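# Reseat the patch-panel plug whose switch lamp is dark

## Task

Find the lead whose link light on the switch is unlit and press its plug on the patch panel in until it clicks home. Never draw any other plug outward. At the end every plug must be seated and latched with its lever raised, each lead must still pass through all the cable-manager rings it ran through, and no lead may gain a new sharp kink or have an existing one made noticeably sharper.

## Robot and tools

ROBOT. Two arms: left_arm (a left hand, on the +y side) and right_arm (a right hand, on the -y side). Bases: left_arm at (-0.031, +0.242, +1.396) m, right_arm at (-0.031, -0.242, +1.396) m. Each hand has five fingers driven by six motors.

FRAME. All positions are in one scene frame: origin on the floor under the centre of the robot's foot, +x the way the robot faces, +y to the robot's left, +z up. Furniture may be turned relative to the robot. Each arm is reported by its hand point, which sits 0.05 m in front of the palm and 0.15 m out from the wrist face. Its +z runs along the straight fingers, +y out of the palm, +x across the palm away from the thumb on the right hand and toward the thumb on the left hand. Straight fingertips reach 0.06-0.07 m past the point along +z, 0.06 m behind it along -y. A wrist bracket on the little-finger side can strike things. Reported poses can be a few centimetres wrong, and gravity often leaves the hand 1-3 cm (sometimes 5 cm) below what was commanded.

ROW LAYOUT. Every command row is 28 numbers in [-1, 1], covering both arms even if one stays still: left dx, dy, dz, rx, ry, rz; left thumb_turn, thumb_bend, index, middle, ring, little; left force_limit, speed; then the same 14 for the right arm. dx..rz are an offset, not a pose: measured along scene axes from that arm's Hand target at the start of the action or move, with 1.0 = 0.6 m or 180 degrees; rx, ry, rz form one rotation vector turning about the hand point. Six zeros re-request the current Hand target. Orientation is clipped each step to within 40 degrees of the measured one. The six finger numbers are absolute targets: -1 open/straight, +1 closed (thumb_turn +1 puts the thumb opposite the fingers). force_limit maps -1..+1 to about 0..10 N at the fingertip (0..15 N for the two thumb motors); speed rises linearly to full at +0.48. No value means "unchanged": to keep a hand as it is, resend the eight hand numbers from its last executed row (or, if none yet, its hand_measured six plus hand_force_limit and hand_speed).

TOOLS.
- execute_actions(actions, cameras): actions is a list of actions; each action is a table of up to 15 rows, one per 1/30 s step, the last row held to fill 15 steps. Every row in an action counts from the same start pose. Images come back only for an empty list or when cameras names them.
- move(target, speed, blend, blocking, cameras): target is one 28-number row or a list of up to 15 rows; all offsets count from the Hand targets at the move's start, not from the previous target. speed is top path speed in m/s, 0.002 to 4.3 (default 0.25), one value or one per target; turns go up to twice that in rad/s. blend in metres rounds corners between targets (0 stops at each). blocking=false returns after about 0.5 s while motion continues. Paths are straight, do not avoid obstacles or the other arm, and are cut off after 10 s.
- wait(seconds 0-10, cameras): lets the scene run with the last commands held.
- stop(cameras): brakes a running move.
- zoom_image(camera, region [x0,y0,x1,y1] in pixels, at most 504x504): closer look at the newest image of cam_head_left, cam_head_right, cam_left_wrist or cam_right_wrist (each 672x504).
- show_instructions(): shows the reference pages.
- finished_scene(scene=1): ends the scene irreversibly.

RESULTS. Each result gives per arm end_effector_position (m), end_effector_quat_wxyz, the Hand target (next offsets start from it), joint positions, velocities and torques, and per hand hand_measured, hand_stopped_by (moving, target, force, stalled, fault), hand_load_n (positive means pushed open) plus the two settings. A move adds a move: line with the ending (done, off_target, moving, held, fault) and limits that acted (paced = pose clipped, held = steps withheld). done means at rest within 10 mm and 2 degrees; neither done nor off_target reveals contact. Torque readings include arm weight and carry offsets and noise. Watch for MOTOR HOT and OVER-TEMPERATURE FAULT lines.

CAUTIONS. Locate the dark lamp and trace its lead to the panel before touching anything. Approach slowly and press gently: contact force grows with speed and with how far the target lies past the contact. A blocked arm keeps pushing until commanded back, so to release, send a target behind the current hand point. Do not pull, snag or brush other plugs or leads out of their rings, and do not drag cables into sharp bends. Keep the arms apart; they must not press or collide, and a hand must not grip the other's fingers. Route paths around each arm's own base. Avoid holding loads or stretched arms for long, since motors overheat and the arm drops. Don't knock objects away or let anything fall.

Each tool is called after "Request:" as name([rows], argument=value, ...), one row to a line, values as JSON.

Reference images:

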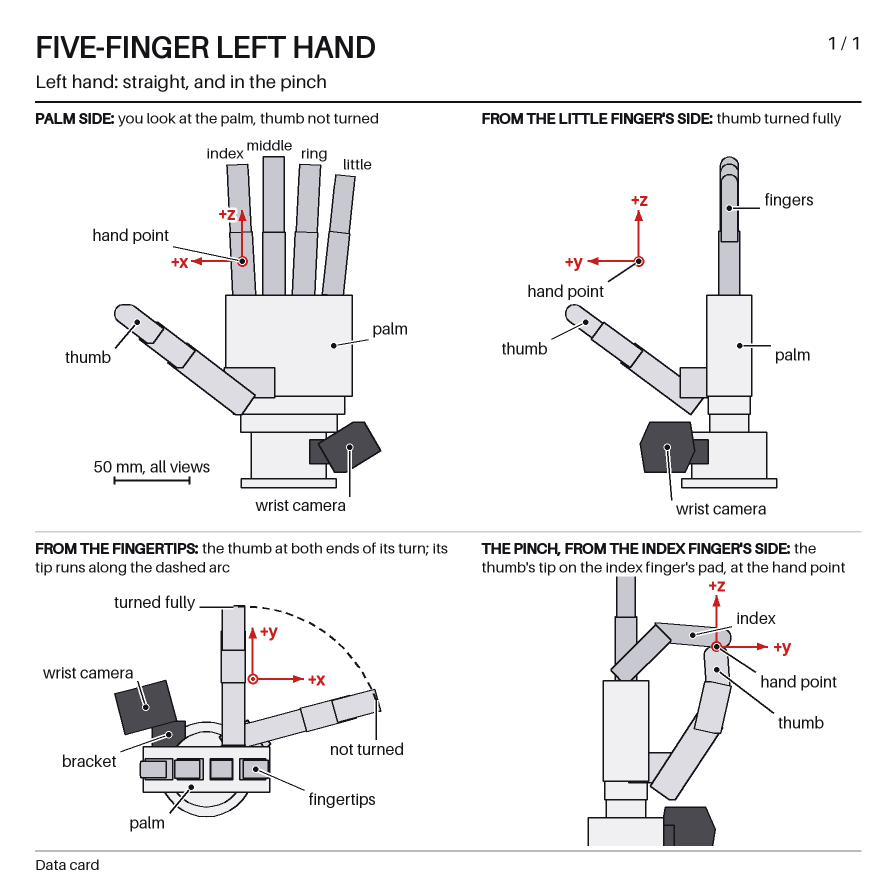

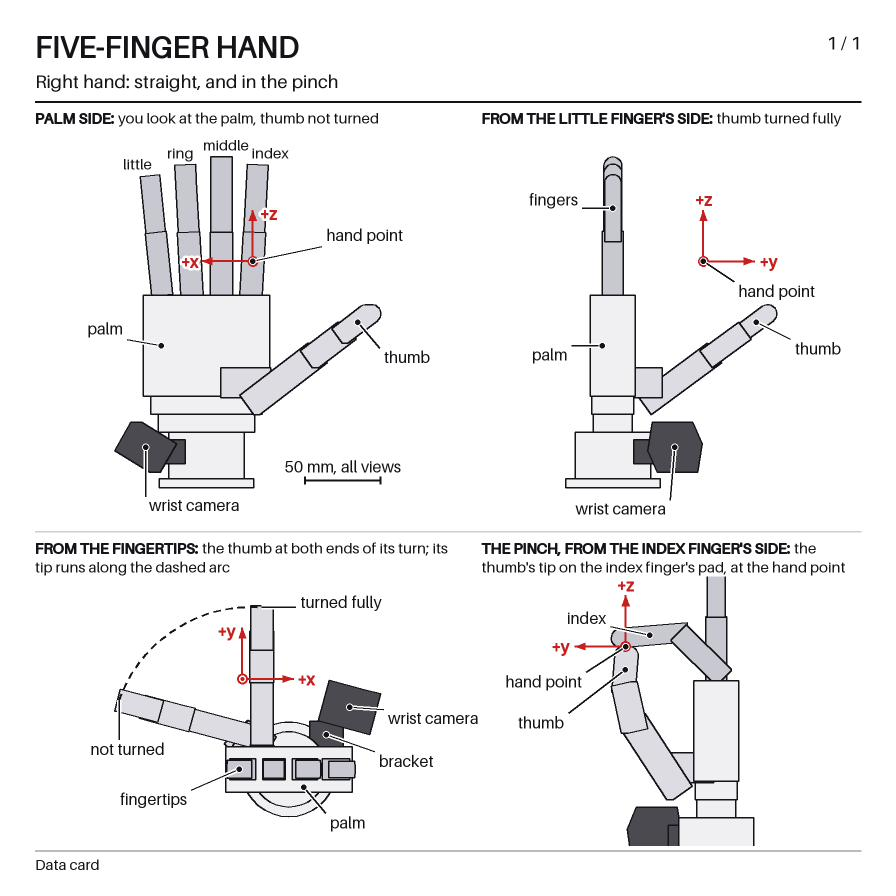

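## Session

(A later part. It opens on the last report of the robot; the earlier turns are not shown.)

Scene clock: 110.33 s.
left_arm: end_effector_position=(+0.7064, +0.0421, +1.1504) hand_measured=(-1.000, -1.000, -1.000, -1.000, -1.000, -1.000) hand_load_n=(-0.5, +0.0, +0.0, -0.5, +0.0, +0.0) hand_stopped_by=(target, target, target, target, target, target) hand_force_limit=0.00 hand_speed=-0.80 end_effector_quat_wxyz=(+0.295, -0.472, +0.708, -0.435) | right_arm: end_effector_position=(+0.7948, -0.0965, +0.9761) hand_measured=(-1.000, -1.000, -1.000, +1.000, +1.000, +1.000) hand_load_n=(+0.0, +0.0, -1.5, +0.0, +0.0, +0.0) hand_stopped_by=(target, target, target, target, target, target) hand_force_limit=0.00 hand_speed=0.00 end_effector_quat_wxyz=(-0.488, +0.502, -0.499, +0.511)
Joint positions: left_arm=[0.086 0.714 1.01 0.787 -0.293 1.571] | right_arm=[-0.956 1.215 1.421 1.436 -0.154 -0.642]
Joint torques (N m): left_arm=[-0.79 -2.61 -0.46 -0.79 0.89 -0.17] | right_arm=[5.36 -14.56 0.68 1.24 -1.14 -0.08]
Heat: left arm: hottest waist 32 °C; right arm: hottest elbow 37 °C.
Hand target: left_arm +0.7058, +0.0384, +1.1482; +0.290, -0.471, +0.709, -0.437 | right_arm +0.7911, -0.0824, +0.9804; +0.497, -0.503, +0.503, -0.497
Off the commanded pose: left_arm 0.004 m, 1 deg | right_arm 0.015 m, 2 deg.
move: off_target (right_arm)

Request:
move([
  [0,0,0,0,0,0,-1,-1,-1,-1,-1,-1,0,-0.8,0.0,0.0,0.009,0,0,0,-1,-1,-1,1,1,1,0,0],
  [0,0,0,0,0,0,-1,-1,-1,-1,-1,-1,0,-0.8,0.018,0.0,0.008,0,-0.004,0,-1,-1,-1,1,1,1,0,0],
], speed=0.05, cameras=["cam_head_left","cam_head_right","cam_left_wrist"])

Request:
zoom_image(camera="cam_head_left", region=[340, 90, 410, 150])

Request:
zoom_image(camera="cam_left_wrist", region=[310, 150, 370, 210])

Scene clock: 111.63 s.
left_arm: end_effector_position=(+0.7064, +0.0421, +1.1504) hand_measured=(-1.000, -1.000, -1.000, -1.000, -1.000, -1.000) hand_load_n=(+0.0, +0.0, +0.0, +0.0, +0.0, +0.0) hand_stopped_by=(target, target, target, target, target, target) hand_force_limit=0.00 hand_speed=-0.80 end_effector_quat_wxyz=(+0.295, -0.472, +0.708, -0.435) | right_arm: end_effector_position=(+0.7937, -0.0965, +0.9787) hand_measured=(-1.000, -1.000, -1.000, +1.000, +1.000, +1.000) hand_load_n=(+0.0, +0.0, -0.5, +0.0, +0.0, +0.0) hand_stopped_by=(target, target, target, target, target, target) hand_force_limit=0.00 hand_speed=0.00 end_effector_quat_wxyz=(-0.485, +0.504, -0.500, +0.510)
Joint positions: left_arm=[0.086 0.714 1.01 0.787 -0.293 1.571] | right_arm=[-0.949 1.205 1.41 1.431 -0.151 -0.653]
Joint torques (N m): left_arm=[-1.38 -2.55 -0.39 -0.7 0.83 -0.19] | right_arm=[5.48 -13.98 2.96 0.76 -1.59 -0.05]
Heat: left arm: hottest waist 32 °C; right arm: hottest elbow 37 °C.
Hand target: left_arm +0.7058, +0.0384, +1.1482; +0.290, -0.471, +0.709, -0.437 | right_arm +0.8021, -0.0825, +0.9855; +0.500, -0.499, +0.500, -0.501
Off the commanded pose: left_arm 0.004 m, 1 deg | right_arm 0.018 m, 2 deg.
move: off_target (right_arm)
Images, in order (width x height): cam_head_left 672x504, cam_head_right 672x504, cam_left_wrist 672x504.

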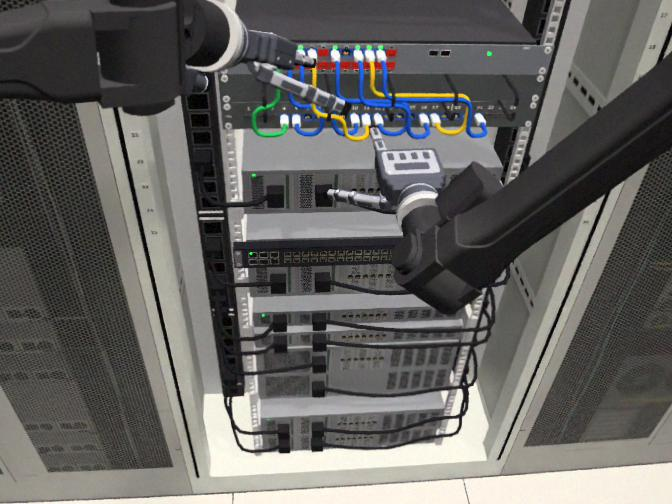

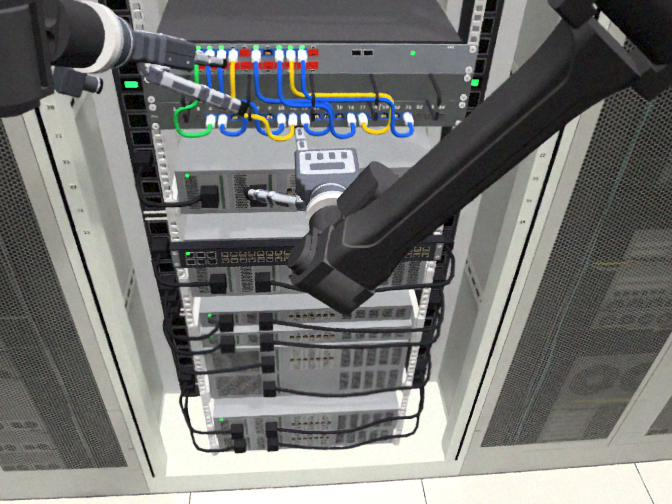

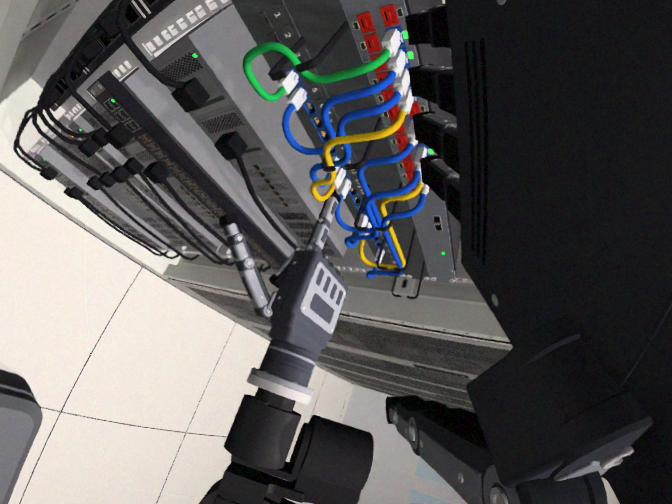

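Scaled by 7.200 from the camera's 672x504 image, which has a finer 960x720 frame.

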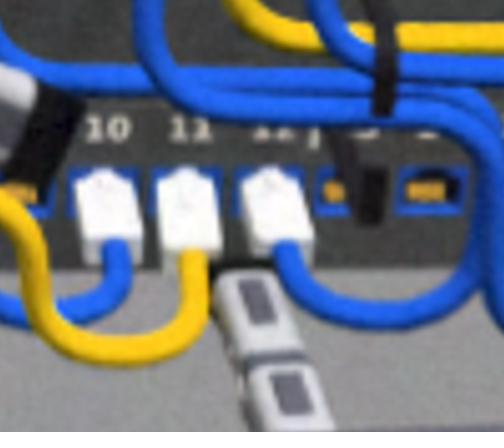

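Scaled by 8.400 from the camera's 672x504 image, which has a finer 960x720 frame.

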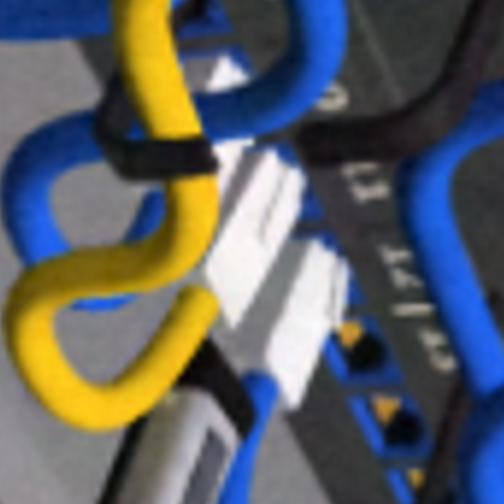

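Request:
move([
  [0,0,0,0,0,0,-1,-1,-1,-1,-1,-1,0,-0.8,0.025,0.003,-0.003,0,0.0,0,-1,-1,-1,1,1,1,0,0],
], speed=0.05, cameras=["cam_head_left","cam_head_right","cam_left_wrist"])

Request:
zoom_image(camera="cam_head_left", region=[340, 90, 410, 150])

Request:
zoom_image(camera="cam_left_wrist", region=[310, 150, 370, 210])

Scene clock: 112.53 s.
left_arm: end_effector_position=(+0.7064, +0.0421, +1.1504) hand_measured=(-1.000, -1.000, -1.000, -1.000, -1.000, -1.000) hand_load_n=(+0.0, +0.0, -0.5, +0.0, +0.0, +0.0) hand_stopped_by=(target, target, target, target, target, target) hand_force_limit=0.00 hand_speed=-0.80 end_effector_quat_wxyz=(+0.295, -0.472, +0.708, -0.435) | right_arm: end_effector_position=(+0.7984, -0.0966, +0.9784) hand_measured=(-1.000, -1.000, -1.000, +1.000, +1.000, +1.000) hand_load_n=(+0.0, +0.0, +0.5, +0.0, +0.0, +0.0) hand_stopped_by=(target, target, target, target, target, target) hand_force_limit=0.00 hand_speed=0.00 end_effector_quat_wxyz=(-0.486, +0.506, -0.499, +0.509)
Joint positions: left_arm=[0.086 0.714 1.01 0.787 -0.293 1.571] | right_arm=[-0.949 1.205 1.423 1.414 -0.154 -0.653]
Joint torques (N m): left_arm=[-0.73 -2.32 -0.55 -0.73 0.87 -0.14] | right_arm=[6.01 -13.16 5.23 -0.12 -1.5 -0.14]
Heat: left arm: hottest waist 32 °C; right arm: hottest elbow 37 °C.
Hand target: left_arm +0.7058, +0.0384, +1.1482; +0.290, -0.471, +0.709, -0.437 | right_arm +0.8171, -0.0807, +0.9837; +0.500, -0.499, +0.500, -0.501
Off the commanded pose: left_arm 0.004 m, 1 deg | right_arm 0.025 m, 2 deg.
move: off_target (right_arm)
Images, in order (width x height): cam_head_left 672x504, cam_head_right 672x504, cam_left_wrist 672x504.

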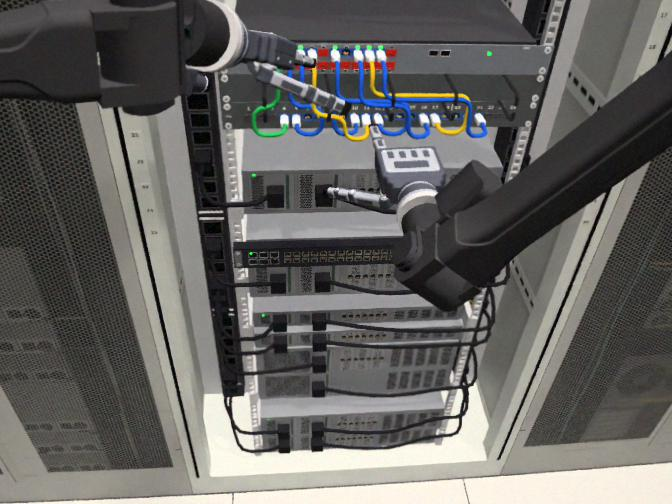

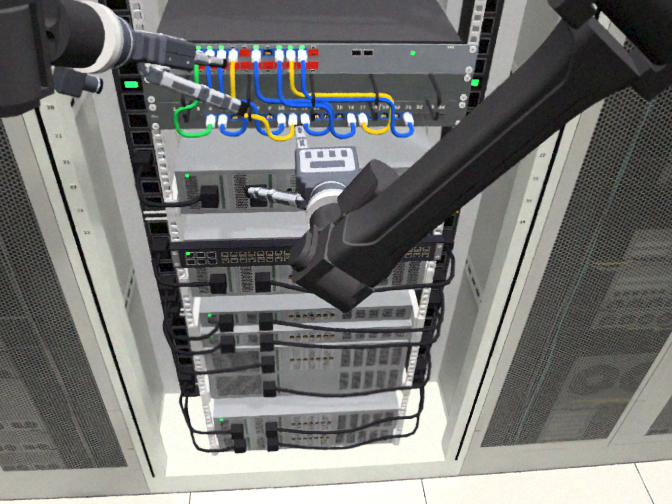

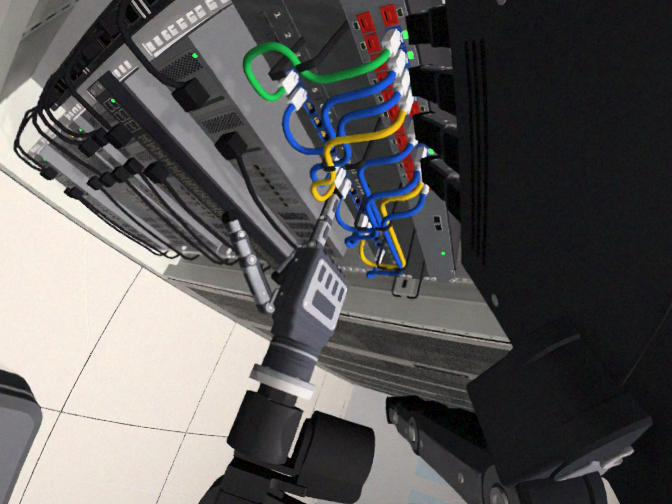

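Scaled by 7.200 from the camera's 672x504 image, which has a finer 960x720 frame.

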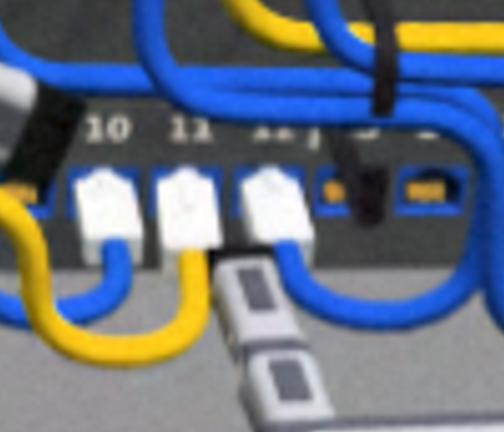

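Scaled by 8.400 from the camera's 672x504 image, which has a finer 960x720 frame.

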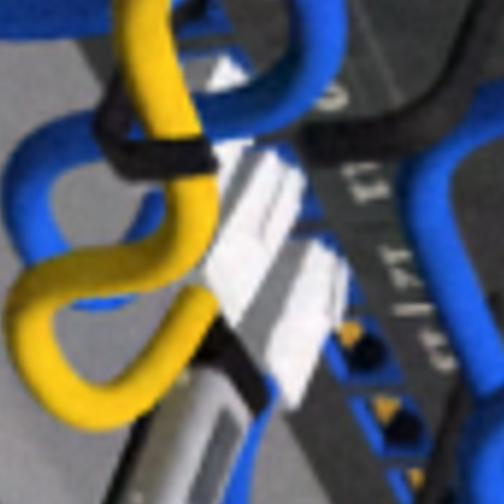

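Request:
move([
  [0,0,0,0,0,0,-1,-1,-1,-1,-1,-1,0,-0.8,0.03,0.006,-0.002,0,-0.01,0,-1,-1,-1,1,1,1,0,0],
  [0,0,0,0,0,0,-1,-1,-1,-1,-1,-1,0,-0.8,0.055,0.01,-0.002,0,-0.018,0,-1,-1,-1,1,1,1,0,0],
], speed=0.06, cameras=["cam_head_left","cam_head_right","cam_left_wrist"])

Request:
zoom_image(camera="cam_head_left", region=[340, 90, 410, 150])

Request:
zoom_image(camera="cam_left_wrist", region=[310, 150, 370, 210])

Scene clock: 114.47 s.
left_arm: end_effector_position=(+0.7064, +0.0421, +1.1504) hand_measured=(-1.000, -1.000, -1.000, -1.000, -1.000, -1.000) hand_load_n=(-0.5, +0.0, +0.0, -0.5, +0.0, +0.0) hand_stopped_by=(target, target, target, target, target, target) hand_force_limit=0.00 hand_speed=-0.80 end_effector_quat_wxyz=(+0.295, -0.472, +0.708, -0.435) | right_arm: end_effector_position=(+0.8020, -0.0946, +0.9774) hand_measured=(-1.000, -1.000, -1.000, +1.000, +1.000, +1.000) hand_load_n=(+0.0, +0.0, +0.5, +0.0, +0.0, +0.0) hand_stopped_by=(target, target, target, target, target, target) hand_force_limit=0.00 hand_speed=0.00 end_effector_quat_wxyz=(-0.491, +0.493, -0.497, +0.519)
Joint positions: left_arm=[0.086 0.714 1.01 0.787 -0.293 1.571] | right_arm=[-0.949 1.234 1.453 1.447 -0.159 -0.642]
Joint torques (N m): left_arm=[-1.14 -2.08 -0.59 -0.68 0.89 -0.19] | right_arm=[6.65 -12.4 10.1 -1.89 -2.68 -0.2]
Heat: left arm: hottest waist 32 °C; right arm: hottest elbow 37 °C.
Hand target: left_arm +0.7058, +0.0384, +1.1482; +0.290, -0.471, +0.709, -0.437 | right_arm +0.8502, -0.0748, +0.9825; +0.514, -0.485, +0.486, -0.515
Off the commanded pose: left_arm 0.004 m, 1 deg | right_arm 0.052 m, 3 deg.
move: off_target (right_arm)
Images, in order (width x height): cam_head_left 672x504, cam_head_right 672x504, cam_left_wrist 672x504.

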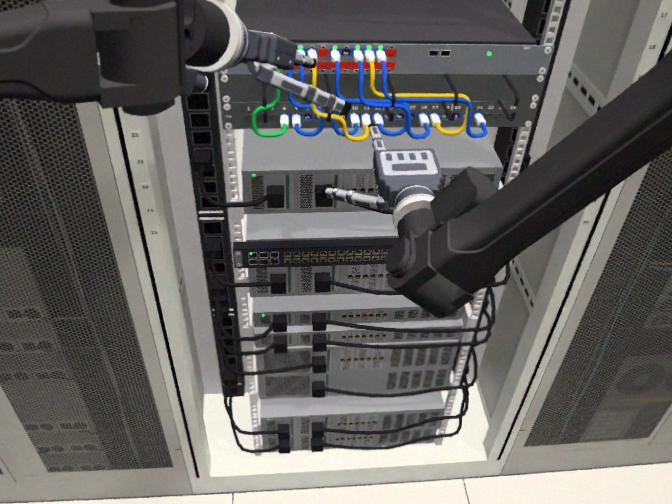

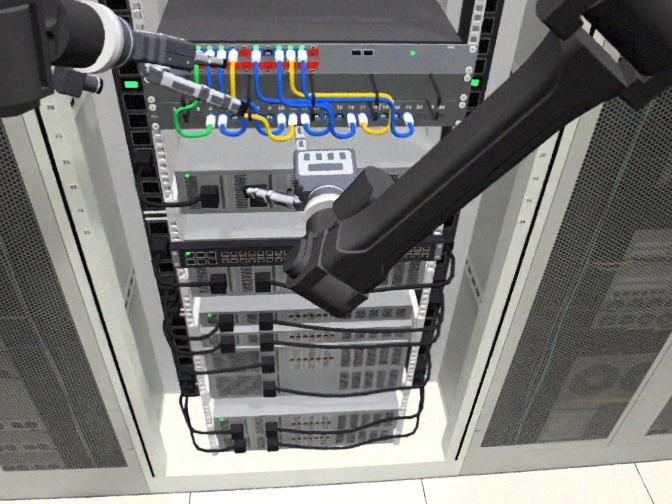

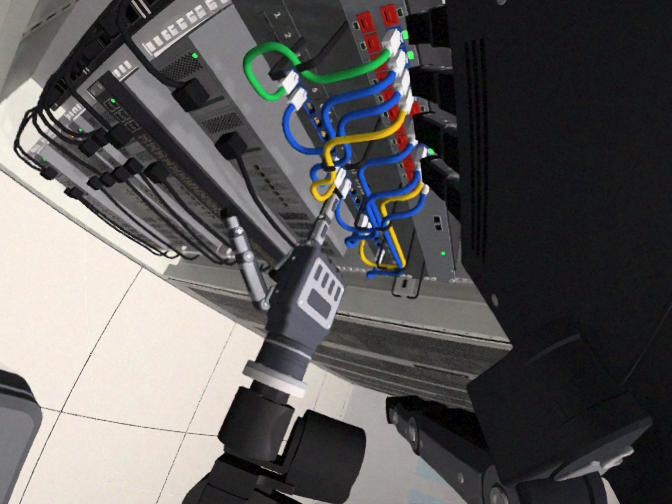

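Scaled by 7.200 from the camera's 672x504 image, which has a finer 960x720 frame.

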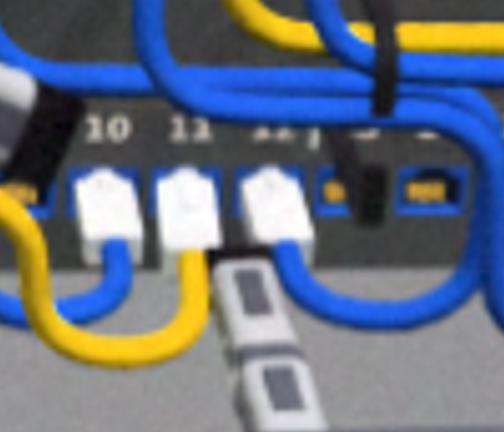

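Scaled by 8.400 from the camera's 672x504 image, which has a finer 960x720 frame.

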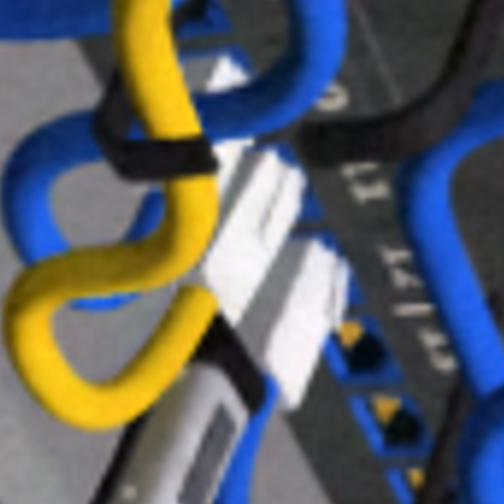

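Request:
move([
  [0,0,0,0,0,0,-1,-1,-1,-1,-1,-1,0,-0.8,0.03,0.006,0.0,0,-0.008,0,-1,-1,-1,1,1,1,0,0],
  [0,0,0,0,0,0,-1,-1,-1,-1,-1,-1,0,-0.8,0.06,0.01,0.0,0,-0.015,0,-1,-1,-1,1,1,1,0,0],
], speed=0.06, cameras=["cam_head_left","cam_head_right","cam_left_wrist"])

Request:
zoom_image(camera="cam_head_left", region=[340, 90, 410, 150])

Request:
zoom_image(camera="cam_left_wrist", region=[310, 150, 370, 210])

Scene clock: 116.57 s.
left_arm: end_effector_position=(+0.7064, +0.0421, +1.1504) hand_measured=(-1.000, -1.000, -1.000, -1.000, -1.000, -1.000) hand_load_n=(-0.5, +0.0, +0.0, +0.0, +0.0, +0.0) hand_stopped_by=(target, target, target, target, target, target) hand_force_limit=0.00 hand_speed=-0.80 end_effector_quat_wxyz=(+0.295, -0.472, +0.708, -0.435) | right_arm: end_effector_position=(+0.8055, -0.0922, +0.9753) hand_measured=(-1.000, -1.000, -1.000, +1.000, +1.000, +1.000) hand_load_n=(+0.0, +0.0, +1.5, +0.0, +0.0, +0.0) hand_stopped_by=(target, target, target, target, target, target) hand_force_limit=0.00 hand_speed=0.00 end_effector_quat_wxyz=(-0.499, +0.476, -0.495, +0.529)
Joint positions: left_arm=[0.086 0.714 1.01 0.787 -0.293 1.571] | right_arm=[-0.953 1.27 1.49 1.487 -0.165 -0.619]
Joint torques (N m): left_arm=[-1.14 -2.43 -0.55 -0.84 0.92 -0.18] | right_arm=[7.59 -12.81 13.39 -4.25 -3.59 -0.4]
Heat: left arm: hottest waist 32 °C; right arm: hottest elbow 38 °C.
Hand target: left_arm +0.7058, +0.0384, +1.1482; +0.290, -0.471, +0.709, -0.437 | right_arm +0.8860, -0.0686, +0.9823; +0.526, -0.473, +0.473, -0.526
Off the commanded pose: left_arm 0.004 m, 1 deg | right_arm 0.084 m, 4 deg.
move: off_target (right_arm)
Images, in order (width x height): cam_head_left 672x504, cam_head_right 672x504, cam_left_wrist 672x504.

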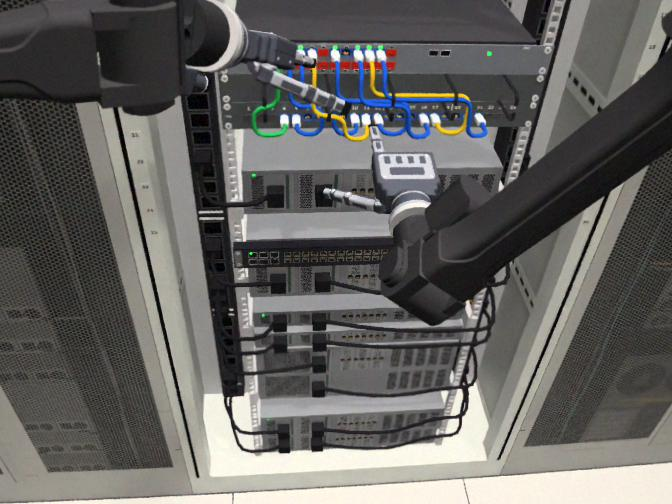

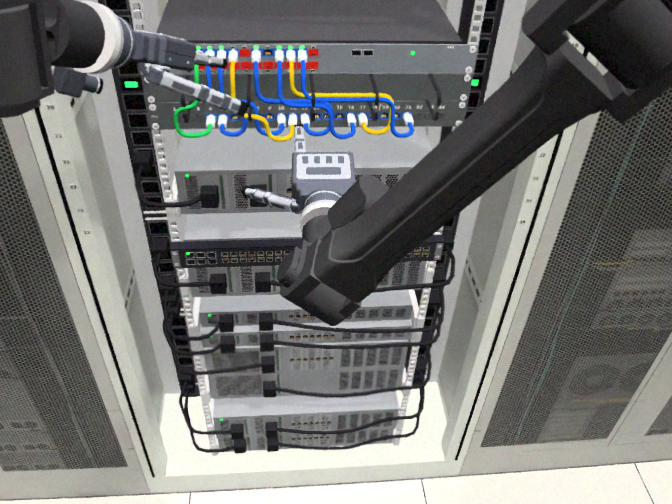

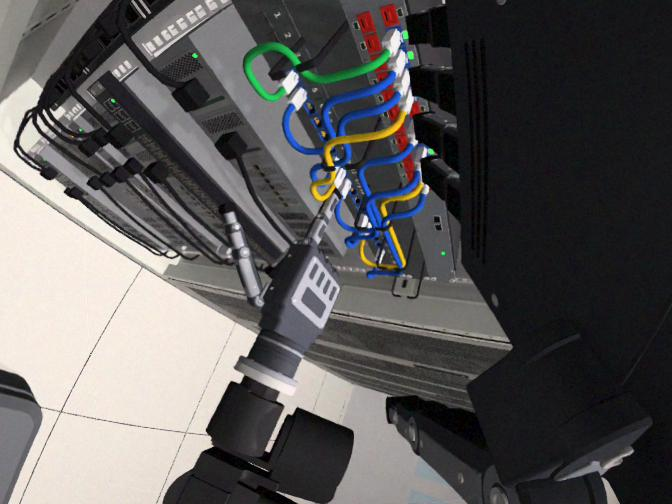

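Scaled by 7.200 from the camera's 672x504 image, which has a finer 960x720 frame.

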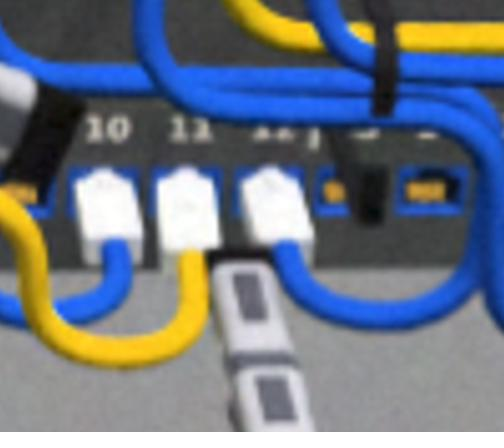

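Scaled by 8.400 from the camera's 672x504 image, which has a finer 960x720 frame.

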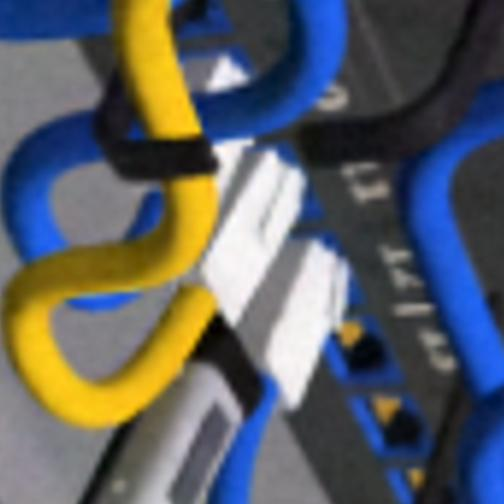

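Request:
move([
  [0,0,0,0,0,0,-1,-1,-1,-1,-1,-1,0,-0.8,0.0,0.0,0.0,0,-0.025,0,-1,-1,-1,1,1,1,0,0],
], speed=0.05)

Scene clock: 120.57 s.
left_arm: end_effector_position=(+0.7064, +0.0421, +1.1504) hand_measured=(-1.000, -1.000, -1.000, -1.000, -1.000, -1.000) hand_load_n=(+0.0, +0.0, +0.0, -0.5, +0.0, +0.0) hand_stopped_by=(target, target, target, target, target, target) hand_force_limit=0.00 hand_speed=-0.80 end_effector_quat_wxyz=(+0.295, -0.472, +0.708, -0.435) | right_arm: end_effector_position=(+0.8114, -0.0919, +0.9708) hand_measured=(-1.000, -1.000, -1.000, +1.000, +1.000, +1.000) hand_load_n=(+0.0, +0.0, +1.5, +0.0, +0.0, +0.0) hand_stopped_by=(target, target, target, target, target, target) hand_force_limit=0.00 hand_speed=0.00 end_effector_quat_wxyz=(-0.520, +0.451, -0.475, +0.548)
Joint positions: left_arm=[0.086 0.714 1.01 0.787 -0.293 1.571] | right_arm=[-0.986 1.334 1.566 1.555 -0.204 -0.563]
Joint torques (N m): left_arm=[-0.79 -2.37 -0.44 -0.77 0.87 -0.18] | right_arm=[8.06 -13.86 12.27 -4.21 -3.65 -0.51]
Heat: left arm: hottest waist 32 °C; right arm: hottest elbow 39 °C.
Hand target: left_arm +0.7058, +0.0384, +1.1482; +0.290, -0.471, +0.709, -0.437 | right_arm +0.8861, -0.0687, +0.9824; +0.544, -0.452, +0.452, -0.544
Off the commanded pose: left_arm 0.004 m, 1 deg | right_arm 0.079 m, 4 deg.
move: off_target (right_arm)

Request:
move([
  [0,0,0,0,0,0,-1,-1,-1,-1,-1,-1,0,-0.8,0.0,-0.01,0.0,0,0,0,-1,-1,-1,1,1,1,0,0],
  [0,0,0,0,0,0,-1,-1,-1,-1,-1,-1,0,-0.8,0.015,-0.01,0.05,0,-0.018,0,-1,-1,-1,1,1,1,0,0],
], speed=0.06)

Scene clock: 124.60 s.
left_arm: end_effector_position=(+0.7064, +0.0421, +1.1504) hand_measured=(-1.000, -1.000, -1.000, -1.000, -1.000, -1.000) hand_load_n=(-0.5, +0.0, +0.0, +0.0, +0.0, +0.0) hand_stopped_by=(target, target, target, target, target, target) hand_force_limit=0.00 hand_speed=-0.80 end_effector_quat_wxyz=(+0.295, -0.472, +0.708, -0.435) | right_arm: end_effector_position=(+0.8116, -0.0924, +0.9709) hand_measured=(-1.000, -1.000, -1.000, +1.000, +1.000, +1.000) hand_load_n=(+0.0, +0.0, +1.0, -0.5, +0.0, +0.0) hand_stopped_by=(target, target, target, target, target, target) hand_force_limit=0.00 hand_speed=0.00 end_effector_quat_wxyz=(-0.524, +0.453, -0.468, +0.548)
Joint positions: left_arm=[0.086 0.714 1.01 0.787 -0.293 1.571] | right_arm=[-0.994 1.335 1.568 1.556 -0.217 -0.56]
Joint torques (N m): left_arm=[-1.03 -2.02 -0.47 -0.95 0.89 -0.17] | right_arm=[9.7 -16.91 11.17 -3.02 -4.42 -0.47]
Heat: left arm: hottest waist 32 °C; right arm: hottest elbow 40 °C.
Hand target: left_arm +0.7058, +0.0384, +1.1482; +0.290, -0.471, +0.709, -0.437 | right_arm +0.8951, -0.0747, +1.0125; +0.556, -0.436, +0.437, -0.556
Off the commanded pose: left_arm 0.004 m, 1 deg | right_arm 0.095 m, 6 deg.
move: off_target (right_arm)

Request:
move([
  [0,0,0,0,0,0,-1,-1,-1,-1,-1,-1,0,-0.8,0.04,0.0,0.03,0,-0.02,0,-1,-1,-1,1,1,1,0,0],
  [0,0,0,0,0,0,-1,-1,-1,-1,-1,-1,0,-0.8,0.08,0.0,0.06,0,-0.04,0,-1,-1,-1,1,1,1,0,0],
], speed=0.06, cameras=["cam_head_left","cam_left_wrist"])

Request:
zoom_image(camera="cam_head_left", region=[340, 90, 410, 150])

Request:
zoom_image(camera="cam_left_wrist", region=[310, 150, 370, 210])

Scene clock: 127.10 s.
left_arm: end_effector_position=(+0.7064, +0.0421, +1.1504) hand_measured=(-1.000, -1.000, -1.000, -1.000, -1.000, -1.000) hand_load_n=(+0.0, +0.0, +0.0, +0.0, +0.0, +0.0) hand_stopped_by=(target, target, target, target, target, target) hand_force_limit=0.00 hand_speed=-0.80 end_effector_quat_wxyz=(+0.295, -0.472, +0.708, -0.435) | right_arm: end_effector_position=(+0.8150, -0.0956, +0.9735) hand_measured=(-1.000, -1.000, -1.000, +1.000, +1.000, +1.000) hand_load_n=(+0.0, +0.0, +0.5, +0.0, +0.5, +0.0) hand_stopped_by=(target, target, target, target, target, target) hand_force_limit=0.00 hand_speed=0.00 end_effector_quat_wxyz=(-0.528, +0.458, -0.451, +0.555)
Joint positions: left_arm=[0.086 0.714 1.01 0.787 -0.293 1.571] | right_arm=[-1.009 1.334 1.578 1.557 -0.245 -0.565]
Joint torques (N m): left_arm=[-0.91 -2.61 -0.61 -0.81 0.87 -0.16] | right_arm=[11.63 -17.79 15.15 -2.11 -5.88 -0.29]
Heat: left arm: hottest waist 32 °C; right arm: hottest wrist yaw 44 °C.
Hand target: left_arm +0.7058, +0.0384, +1.1482; +0.290, -0.471, +0.709, -0.437 | right_arm +0.9432, -0.0747, +1.0486; +0.583, -0.400, +0.401, -0.583
Off the commanded pose: left_arm 0.004 m, 1 deg | right_arm 0.150 m, 11 deg.
move: off_target (right_arm)
Images, in order (width x height): cam_head_left 672x504, cam_left_wrist 672x504.

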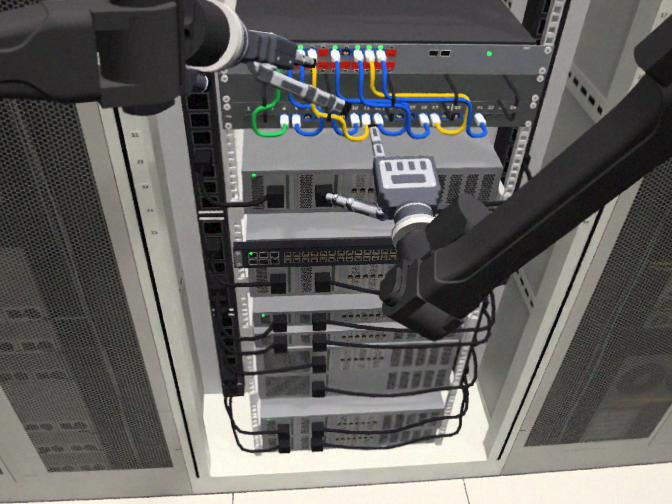

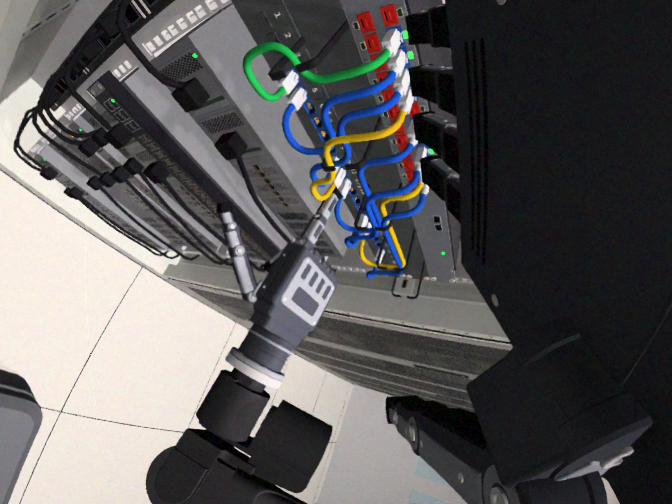

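Scaled by 7.200 from the camera's 672x504 image, which has a finer 960x720 frame.

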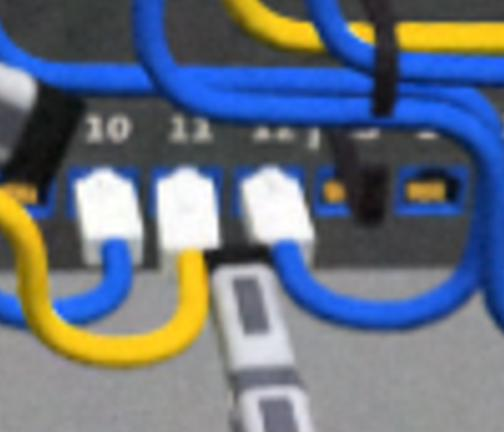

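Scaled by 8.400 from the camera's 672x504 image, which has a finer 960x720 frame.

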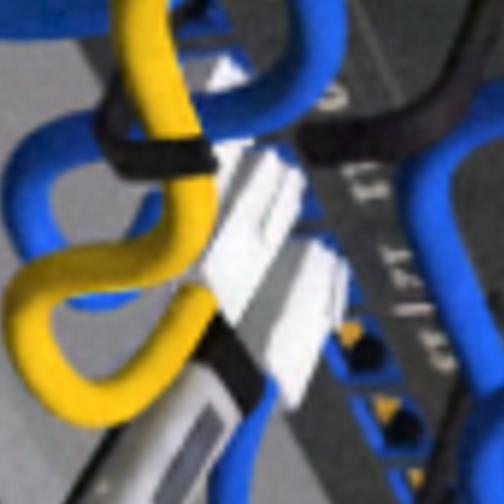

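Request:
move([
  [0,0,0,0,0,0,-1,-1,-1,-1,-1,-1,0,-0.8,0.0,-0.035,0.0,0,0,0,-1,-1,-1,1,1,1,0,0],
], speed=0.06)

Scene clock: 128.80 s.
left_arm: end_effector_position=(+0.7064, +0.0421, +1.1504) hand_measured=(-1.000, -1.000, -1.000, -1.000, -1.000, -1.000) hand_load_n=(+0.0, +0.0, +0.0, +0.0, +0.0, +0.0) hand_stopped_by=(target, target, target, target, target, target) hand_force_limit=0.00 hand_speed=-0.80 end_effector_quat_wxyz=(+0.295, -0.472, +0.708, -0.435) | right_arm: end_effector_position=(+0.8163, -0.0983, +0.9726) hand_measured=(-1.000, -1.000, -1.000, +1.000, +1.000, +1.000) hand_load_n=(+0.0, +0.0, +0.0, +0.0, +0.0, +0.0) hand_stopped_by=(target, target, target, target, target, target) hand_force_limit=0.00 hand_speed=0.00 end_effector_quat_wxyz=(-0.537, +0.460, -0.439, +0.554)
Joint positions: left_arm=[0.086 0.714 1.01 0.787 -0.293 1.571] | right_arm=[-1.032 1.335 1.588 1.557 -0.269 -0.542]
Joint torques (N m): left_arm=[-0.67 -2.43 -0.55 -0.79 0.86 -0.18] | right_arm=[9.76 -19.55 14.35 -2.17 -4.46 -0.06]
Heat: left arm: hottest waist 32 °C; right arm: hottest wrist yaw 46 °C.
Hand target: left_arm +0.7058, +0.0384, +1.1482; +0.290, -0.471, +0.709, -0.437 | right_arm +0.9430, -0.0956, +1.0484; +0.583, -0.400, +0.401, -0.583
Off the commanded pose: left_arm 0.004 m, 1 deg | right_arm 0.148 m, 10 deg.
move: off_target (right_arm)

Request:
move([
  [0,0,0,0,0,0,-1,-1,-1,-1,-1,-1,0,-0.8,0.0,-0.035,0.01,0,-0.01,0,-1,-1,-1,1,1,1,0,0],
], speed=0.06, cameras=["cam_head_left","cam_left_wrist"])

Request:
zoom_image(camera="cam_head_left", region=[340, 90, 410, 150])

Scene clock: 130.47 s.
left_arm: end_effector_position=(+0.7064, +0.0421, +1.1504) hand_measured=(-1.000, -1.000, -1.000, -1.000, -1.000, -1.000) hand_load_n=(-0.5, +0.0, -0.5, +0.0, +0.0, +0.0) hand_stopped_by=(target, target, target, target, target, target) hand_force_limit=0.00 hand_speed=-0.80 end_effector_quat_wxyz=(+0.295, -0.472, +0.708, -0.435) | right_arm: end_effector_position=(+0.8180, -0.0998, +0.9713) hand_measured=(-1.000, -1.000, -1.000, +1.000, +1.000, +1.000) hand_load_n=(+0.0, +0.0, +0.5, -0.5, +0.0, +0.0) hand_stopped_by=(target, target, target, target, target, target) hand_force_limit=0.00 hand_speed=0.00 end_effector_quat_wxyz=(-0.557, +0.458, -0.431, +0.542)
Joint positions: left_arm=[0.086 0.714 1.01 0.787 -0.293 1.571] | right_arm=[-1.063 1.339 1.604 1.553 -0.301 -0.482]
Joint torques (N m): left_arm=[-0.79 -2.49 -0.51 -0.81 0.86 -0.14] | right_arm=[8.12 -20.78 14.2 -0.94 -3.04 -0.08]
Heat: left arm: hottest waist 32 °C; right arm: hottest wrist yaw 46 °C.
Hand target: left_arm +0.7058, +0.0384, +1.1482; +0.290, -0.471, +0.709, -0.437 | right_arm +0.9430, -0.1166, +1.0543; +0.589, -0.391, +0.392, -0.589
Off the commanded pose: left_arm 0.004 m, 1 deg | right_arm 0.151 m, 11 deg.
move: off_target (right_arm)
Images, in order (width x height): cam_head_left 672x504, cam_left_wrist 672x504.

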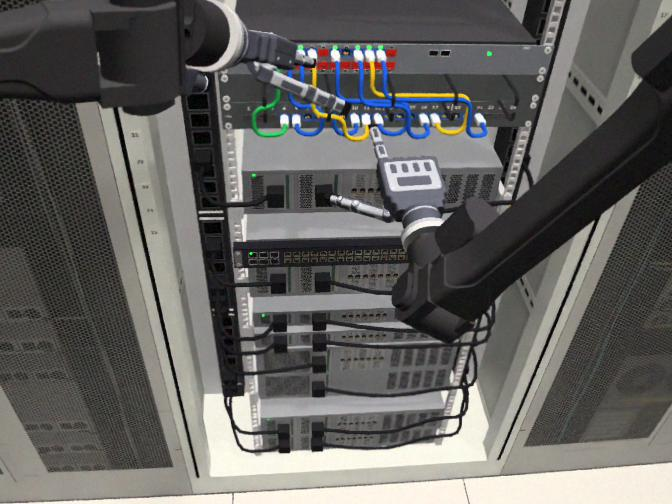

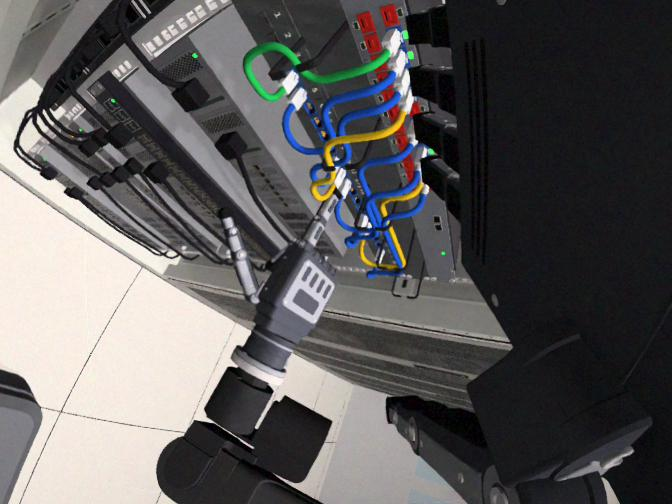

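Scaled by 7.200 from the camera's 672x504 image, which has a finer 960x720 frame.

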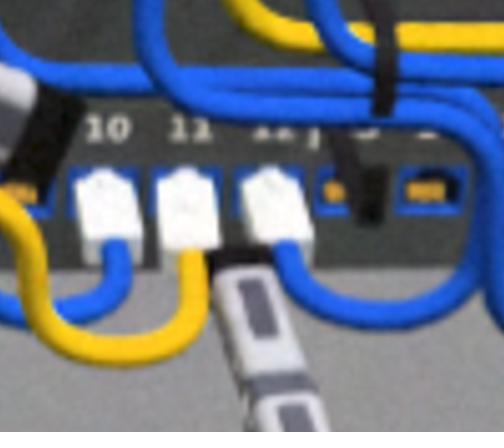

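Request:
move([
  [0,0,0,0,0,0,-1,-1,-1,-1,-1,-1,0,-0.8,0.04,-0.025,0.04,0,-0.02,0,-1,-1,-1,1,1,1,0,0],
  [0,0,0,0,0,0,-1,-1,-1,-1,-1,-1,0,-0.8,0.08,-0.05,0.08,0,-0.03,0,-1,-1,-1,1,1,1,0,0],
], speed=0.06, cameras=["cam_head_left","cam_left_wrist"])

Request:
zoom_image(camera="cam_head_left", region=[340, 90, 410, 150])

Request:
zoom_image(camera="cam_left_wrist", region=[310, 150, 370, 210])

Scene clock: 133.57 s.
left_arm: end_effector_position=(+0.7064, +0.0421, +1.1504) hand_measured=(-1.000, -1.000, -1.000, -1.000, -1.000, -1.000) hand_load_n=(+0.0, +0.0, +0.0, -0.5, +0.0, +0.0) hand_stopped_by=(target, target, target, target, target, target) hand_force_limit=0.00 hand_speed=-0.80 end_effector_quat_wxyz=(+0.295, -0.472, +0.708, -0.435) | right_arm: end_effector_position=(+0.8208, -0.1018, +0.9728) hand_measured=(-1.000, -1.000, -1.000, +1.000, +1.000, +1.000) hand_load_n=(-0.5, +0.0, +0.5, +0.0, +0.0, +0.0) hand_stopped_by=(target, target, target, target, target, target) hand_force_limit=0.00 hand_speed=0.00 end_effector_quat_wxyz=(-0.579, +0.457, -0.420, +0.530)
Joint positions: left_arm=[0.086 0.714 1.01 0.787 -0.293 1.571] | right_arm=[-1.095 1.339 1.622 1.549 -0.341 -0.42]
Joint torques (N m): left_arm=[-0.73 -1.9 -0.61 -0.85 0.88 -0.16] | right_arm=[7.77 -26.17 15.49 -0.54 -2.37 -0.06]
Heat: left arm: hottest waist 32 °C; right arm: hottest wrist yaw 45 °C.
Hand target: left_arm +0.7058, +0.0384, +1.1482; +0.290, -0.471, +0.709, -0.437 | right_arm +0.9911, -0.1467, +1.1025; +0.607, -0.363, +0.363, -0.607
Off the commanded pose: left_arm 0.004 m, 1 deg | right_arm 0.218 m, 16 deg.
move: off_target (right_arm)
Images, in order (width x height): cam_head_left 672x504, cam_left_wrist 672x504.

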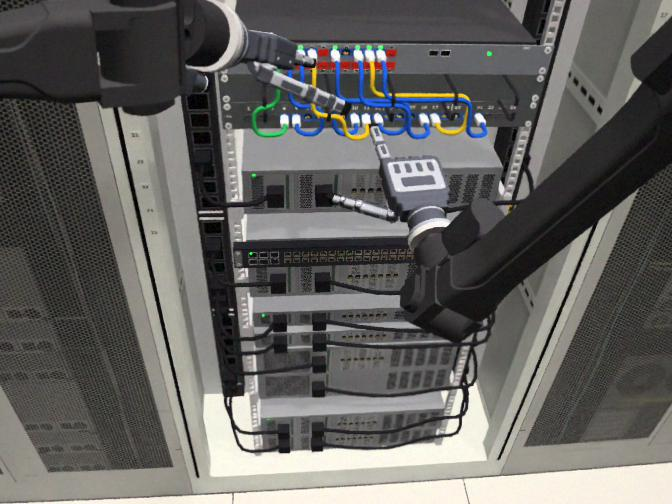

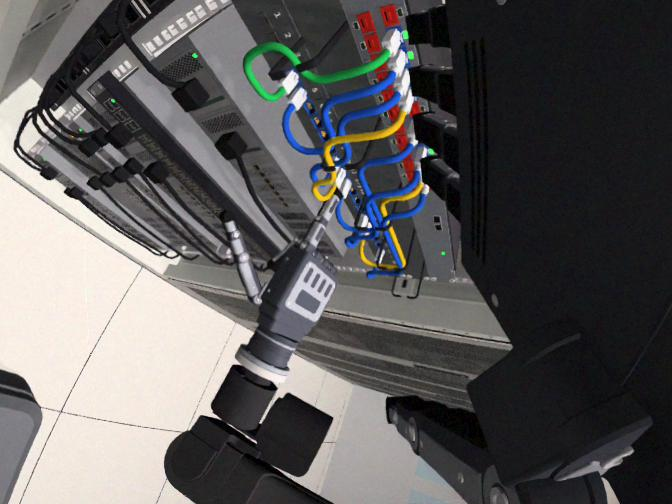

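Scaled by 7.200 from the camera's 672x504 image, which has a finer 960x720 frame.

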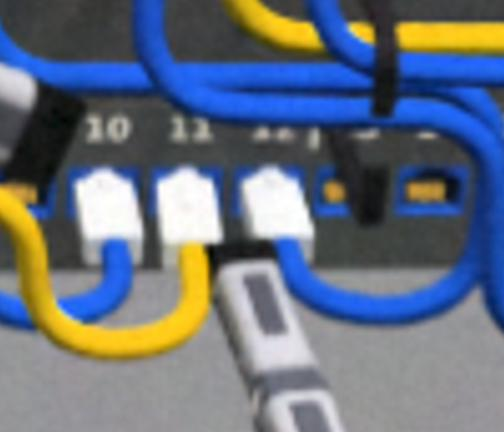

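Scaled by 8.400 from the camera's 672x504 image, which has a finer 960x720 frame.

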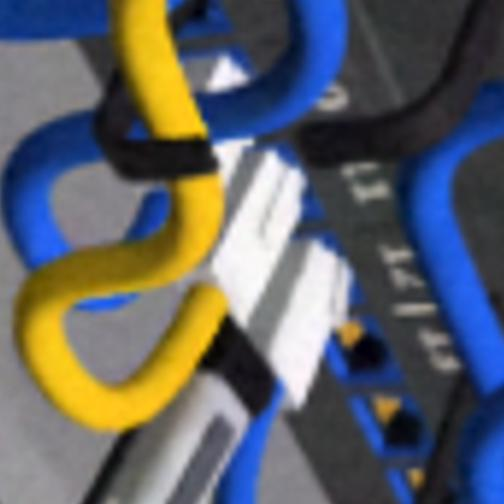

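Request:
zoom_image(camera="cam_head_left", region=[285, 30, 345, 80])

Request:
zoom_image(camera="cam_head_left", region=[345, 105, 395, 135])

Scaled by 8.400 from the camera's 672x504 image, which has a finer 960x720 frame.

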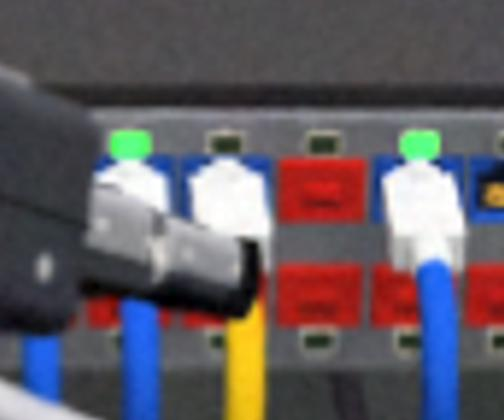

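Scaled by 10.080 from the camera's 672x504 image, which has a finer 960x720 frame.

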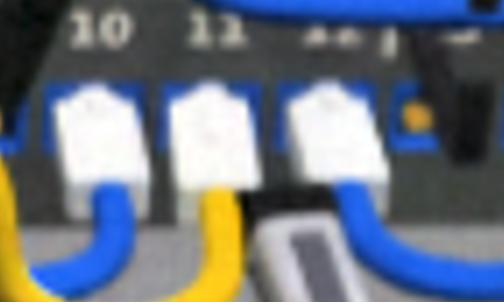

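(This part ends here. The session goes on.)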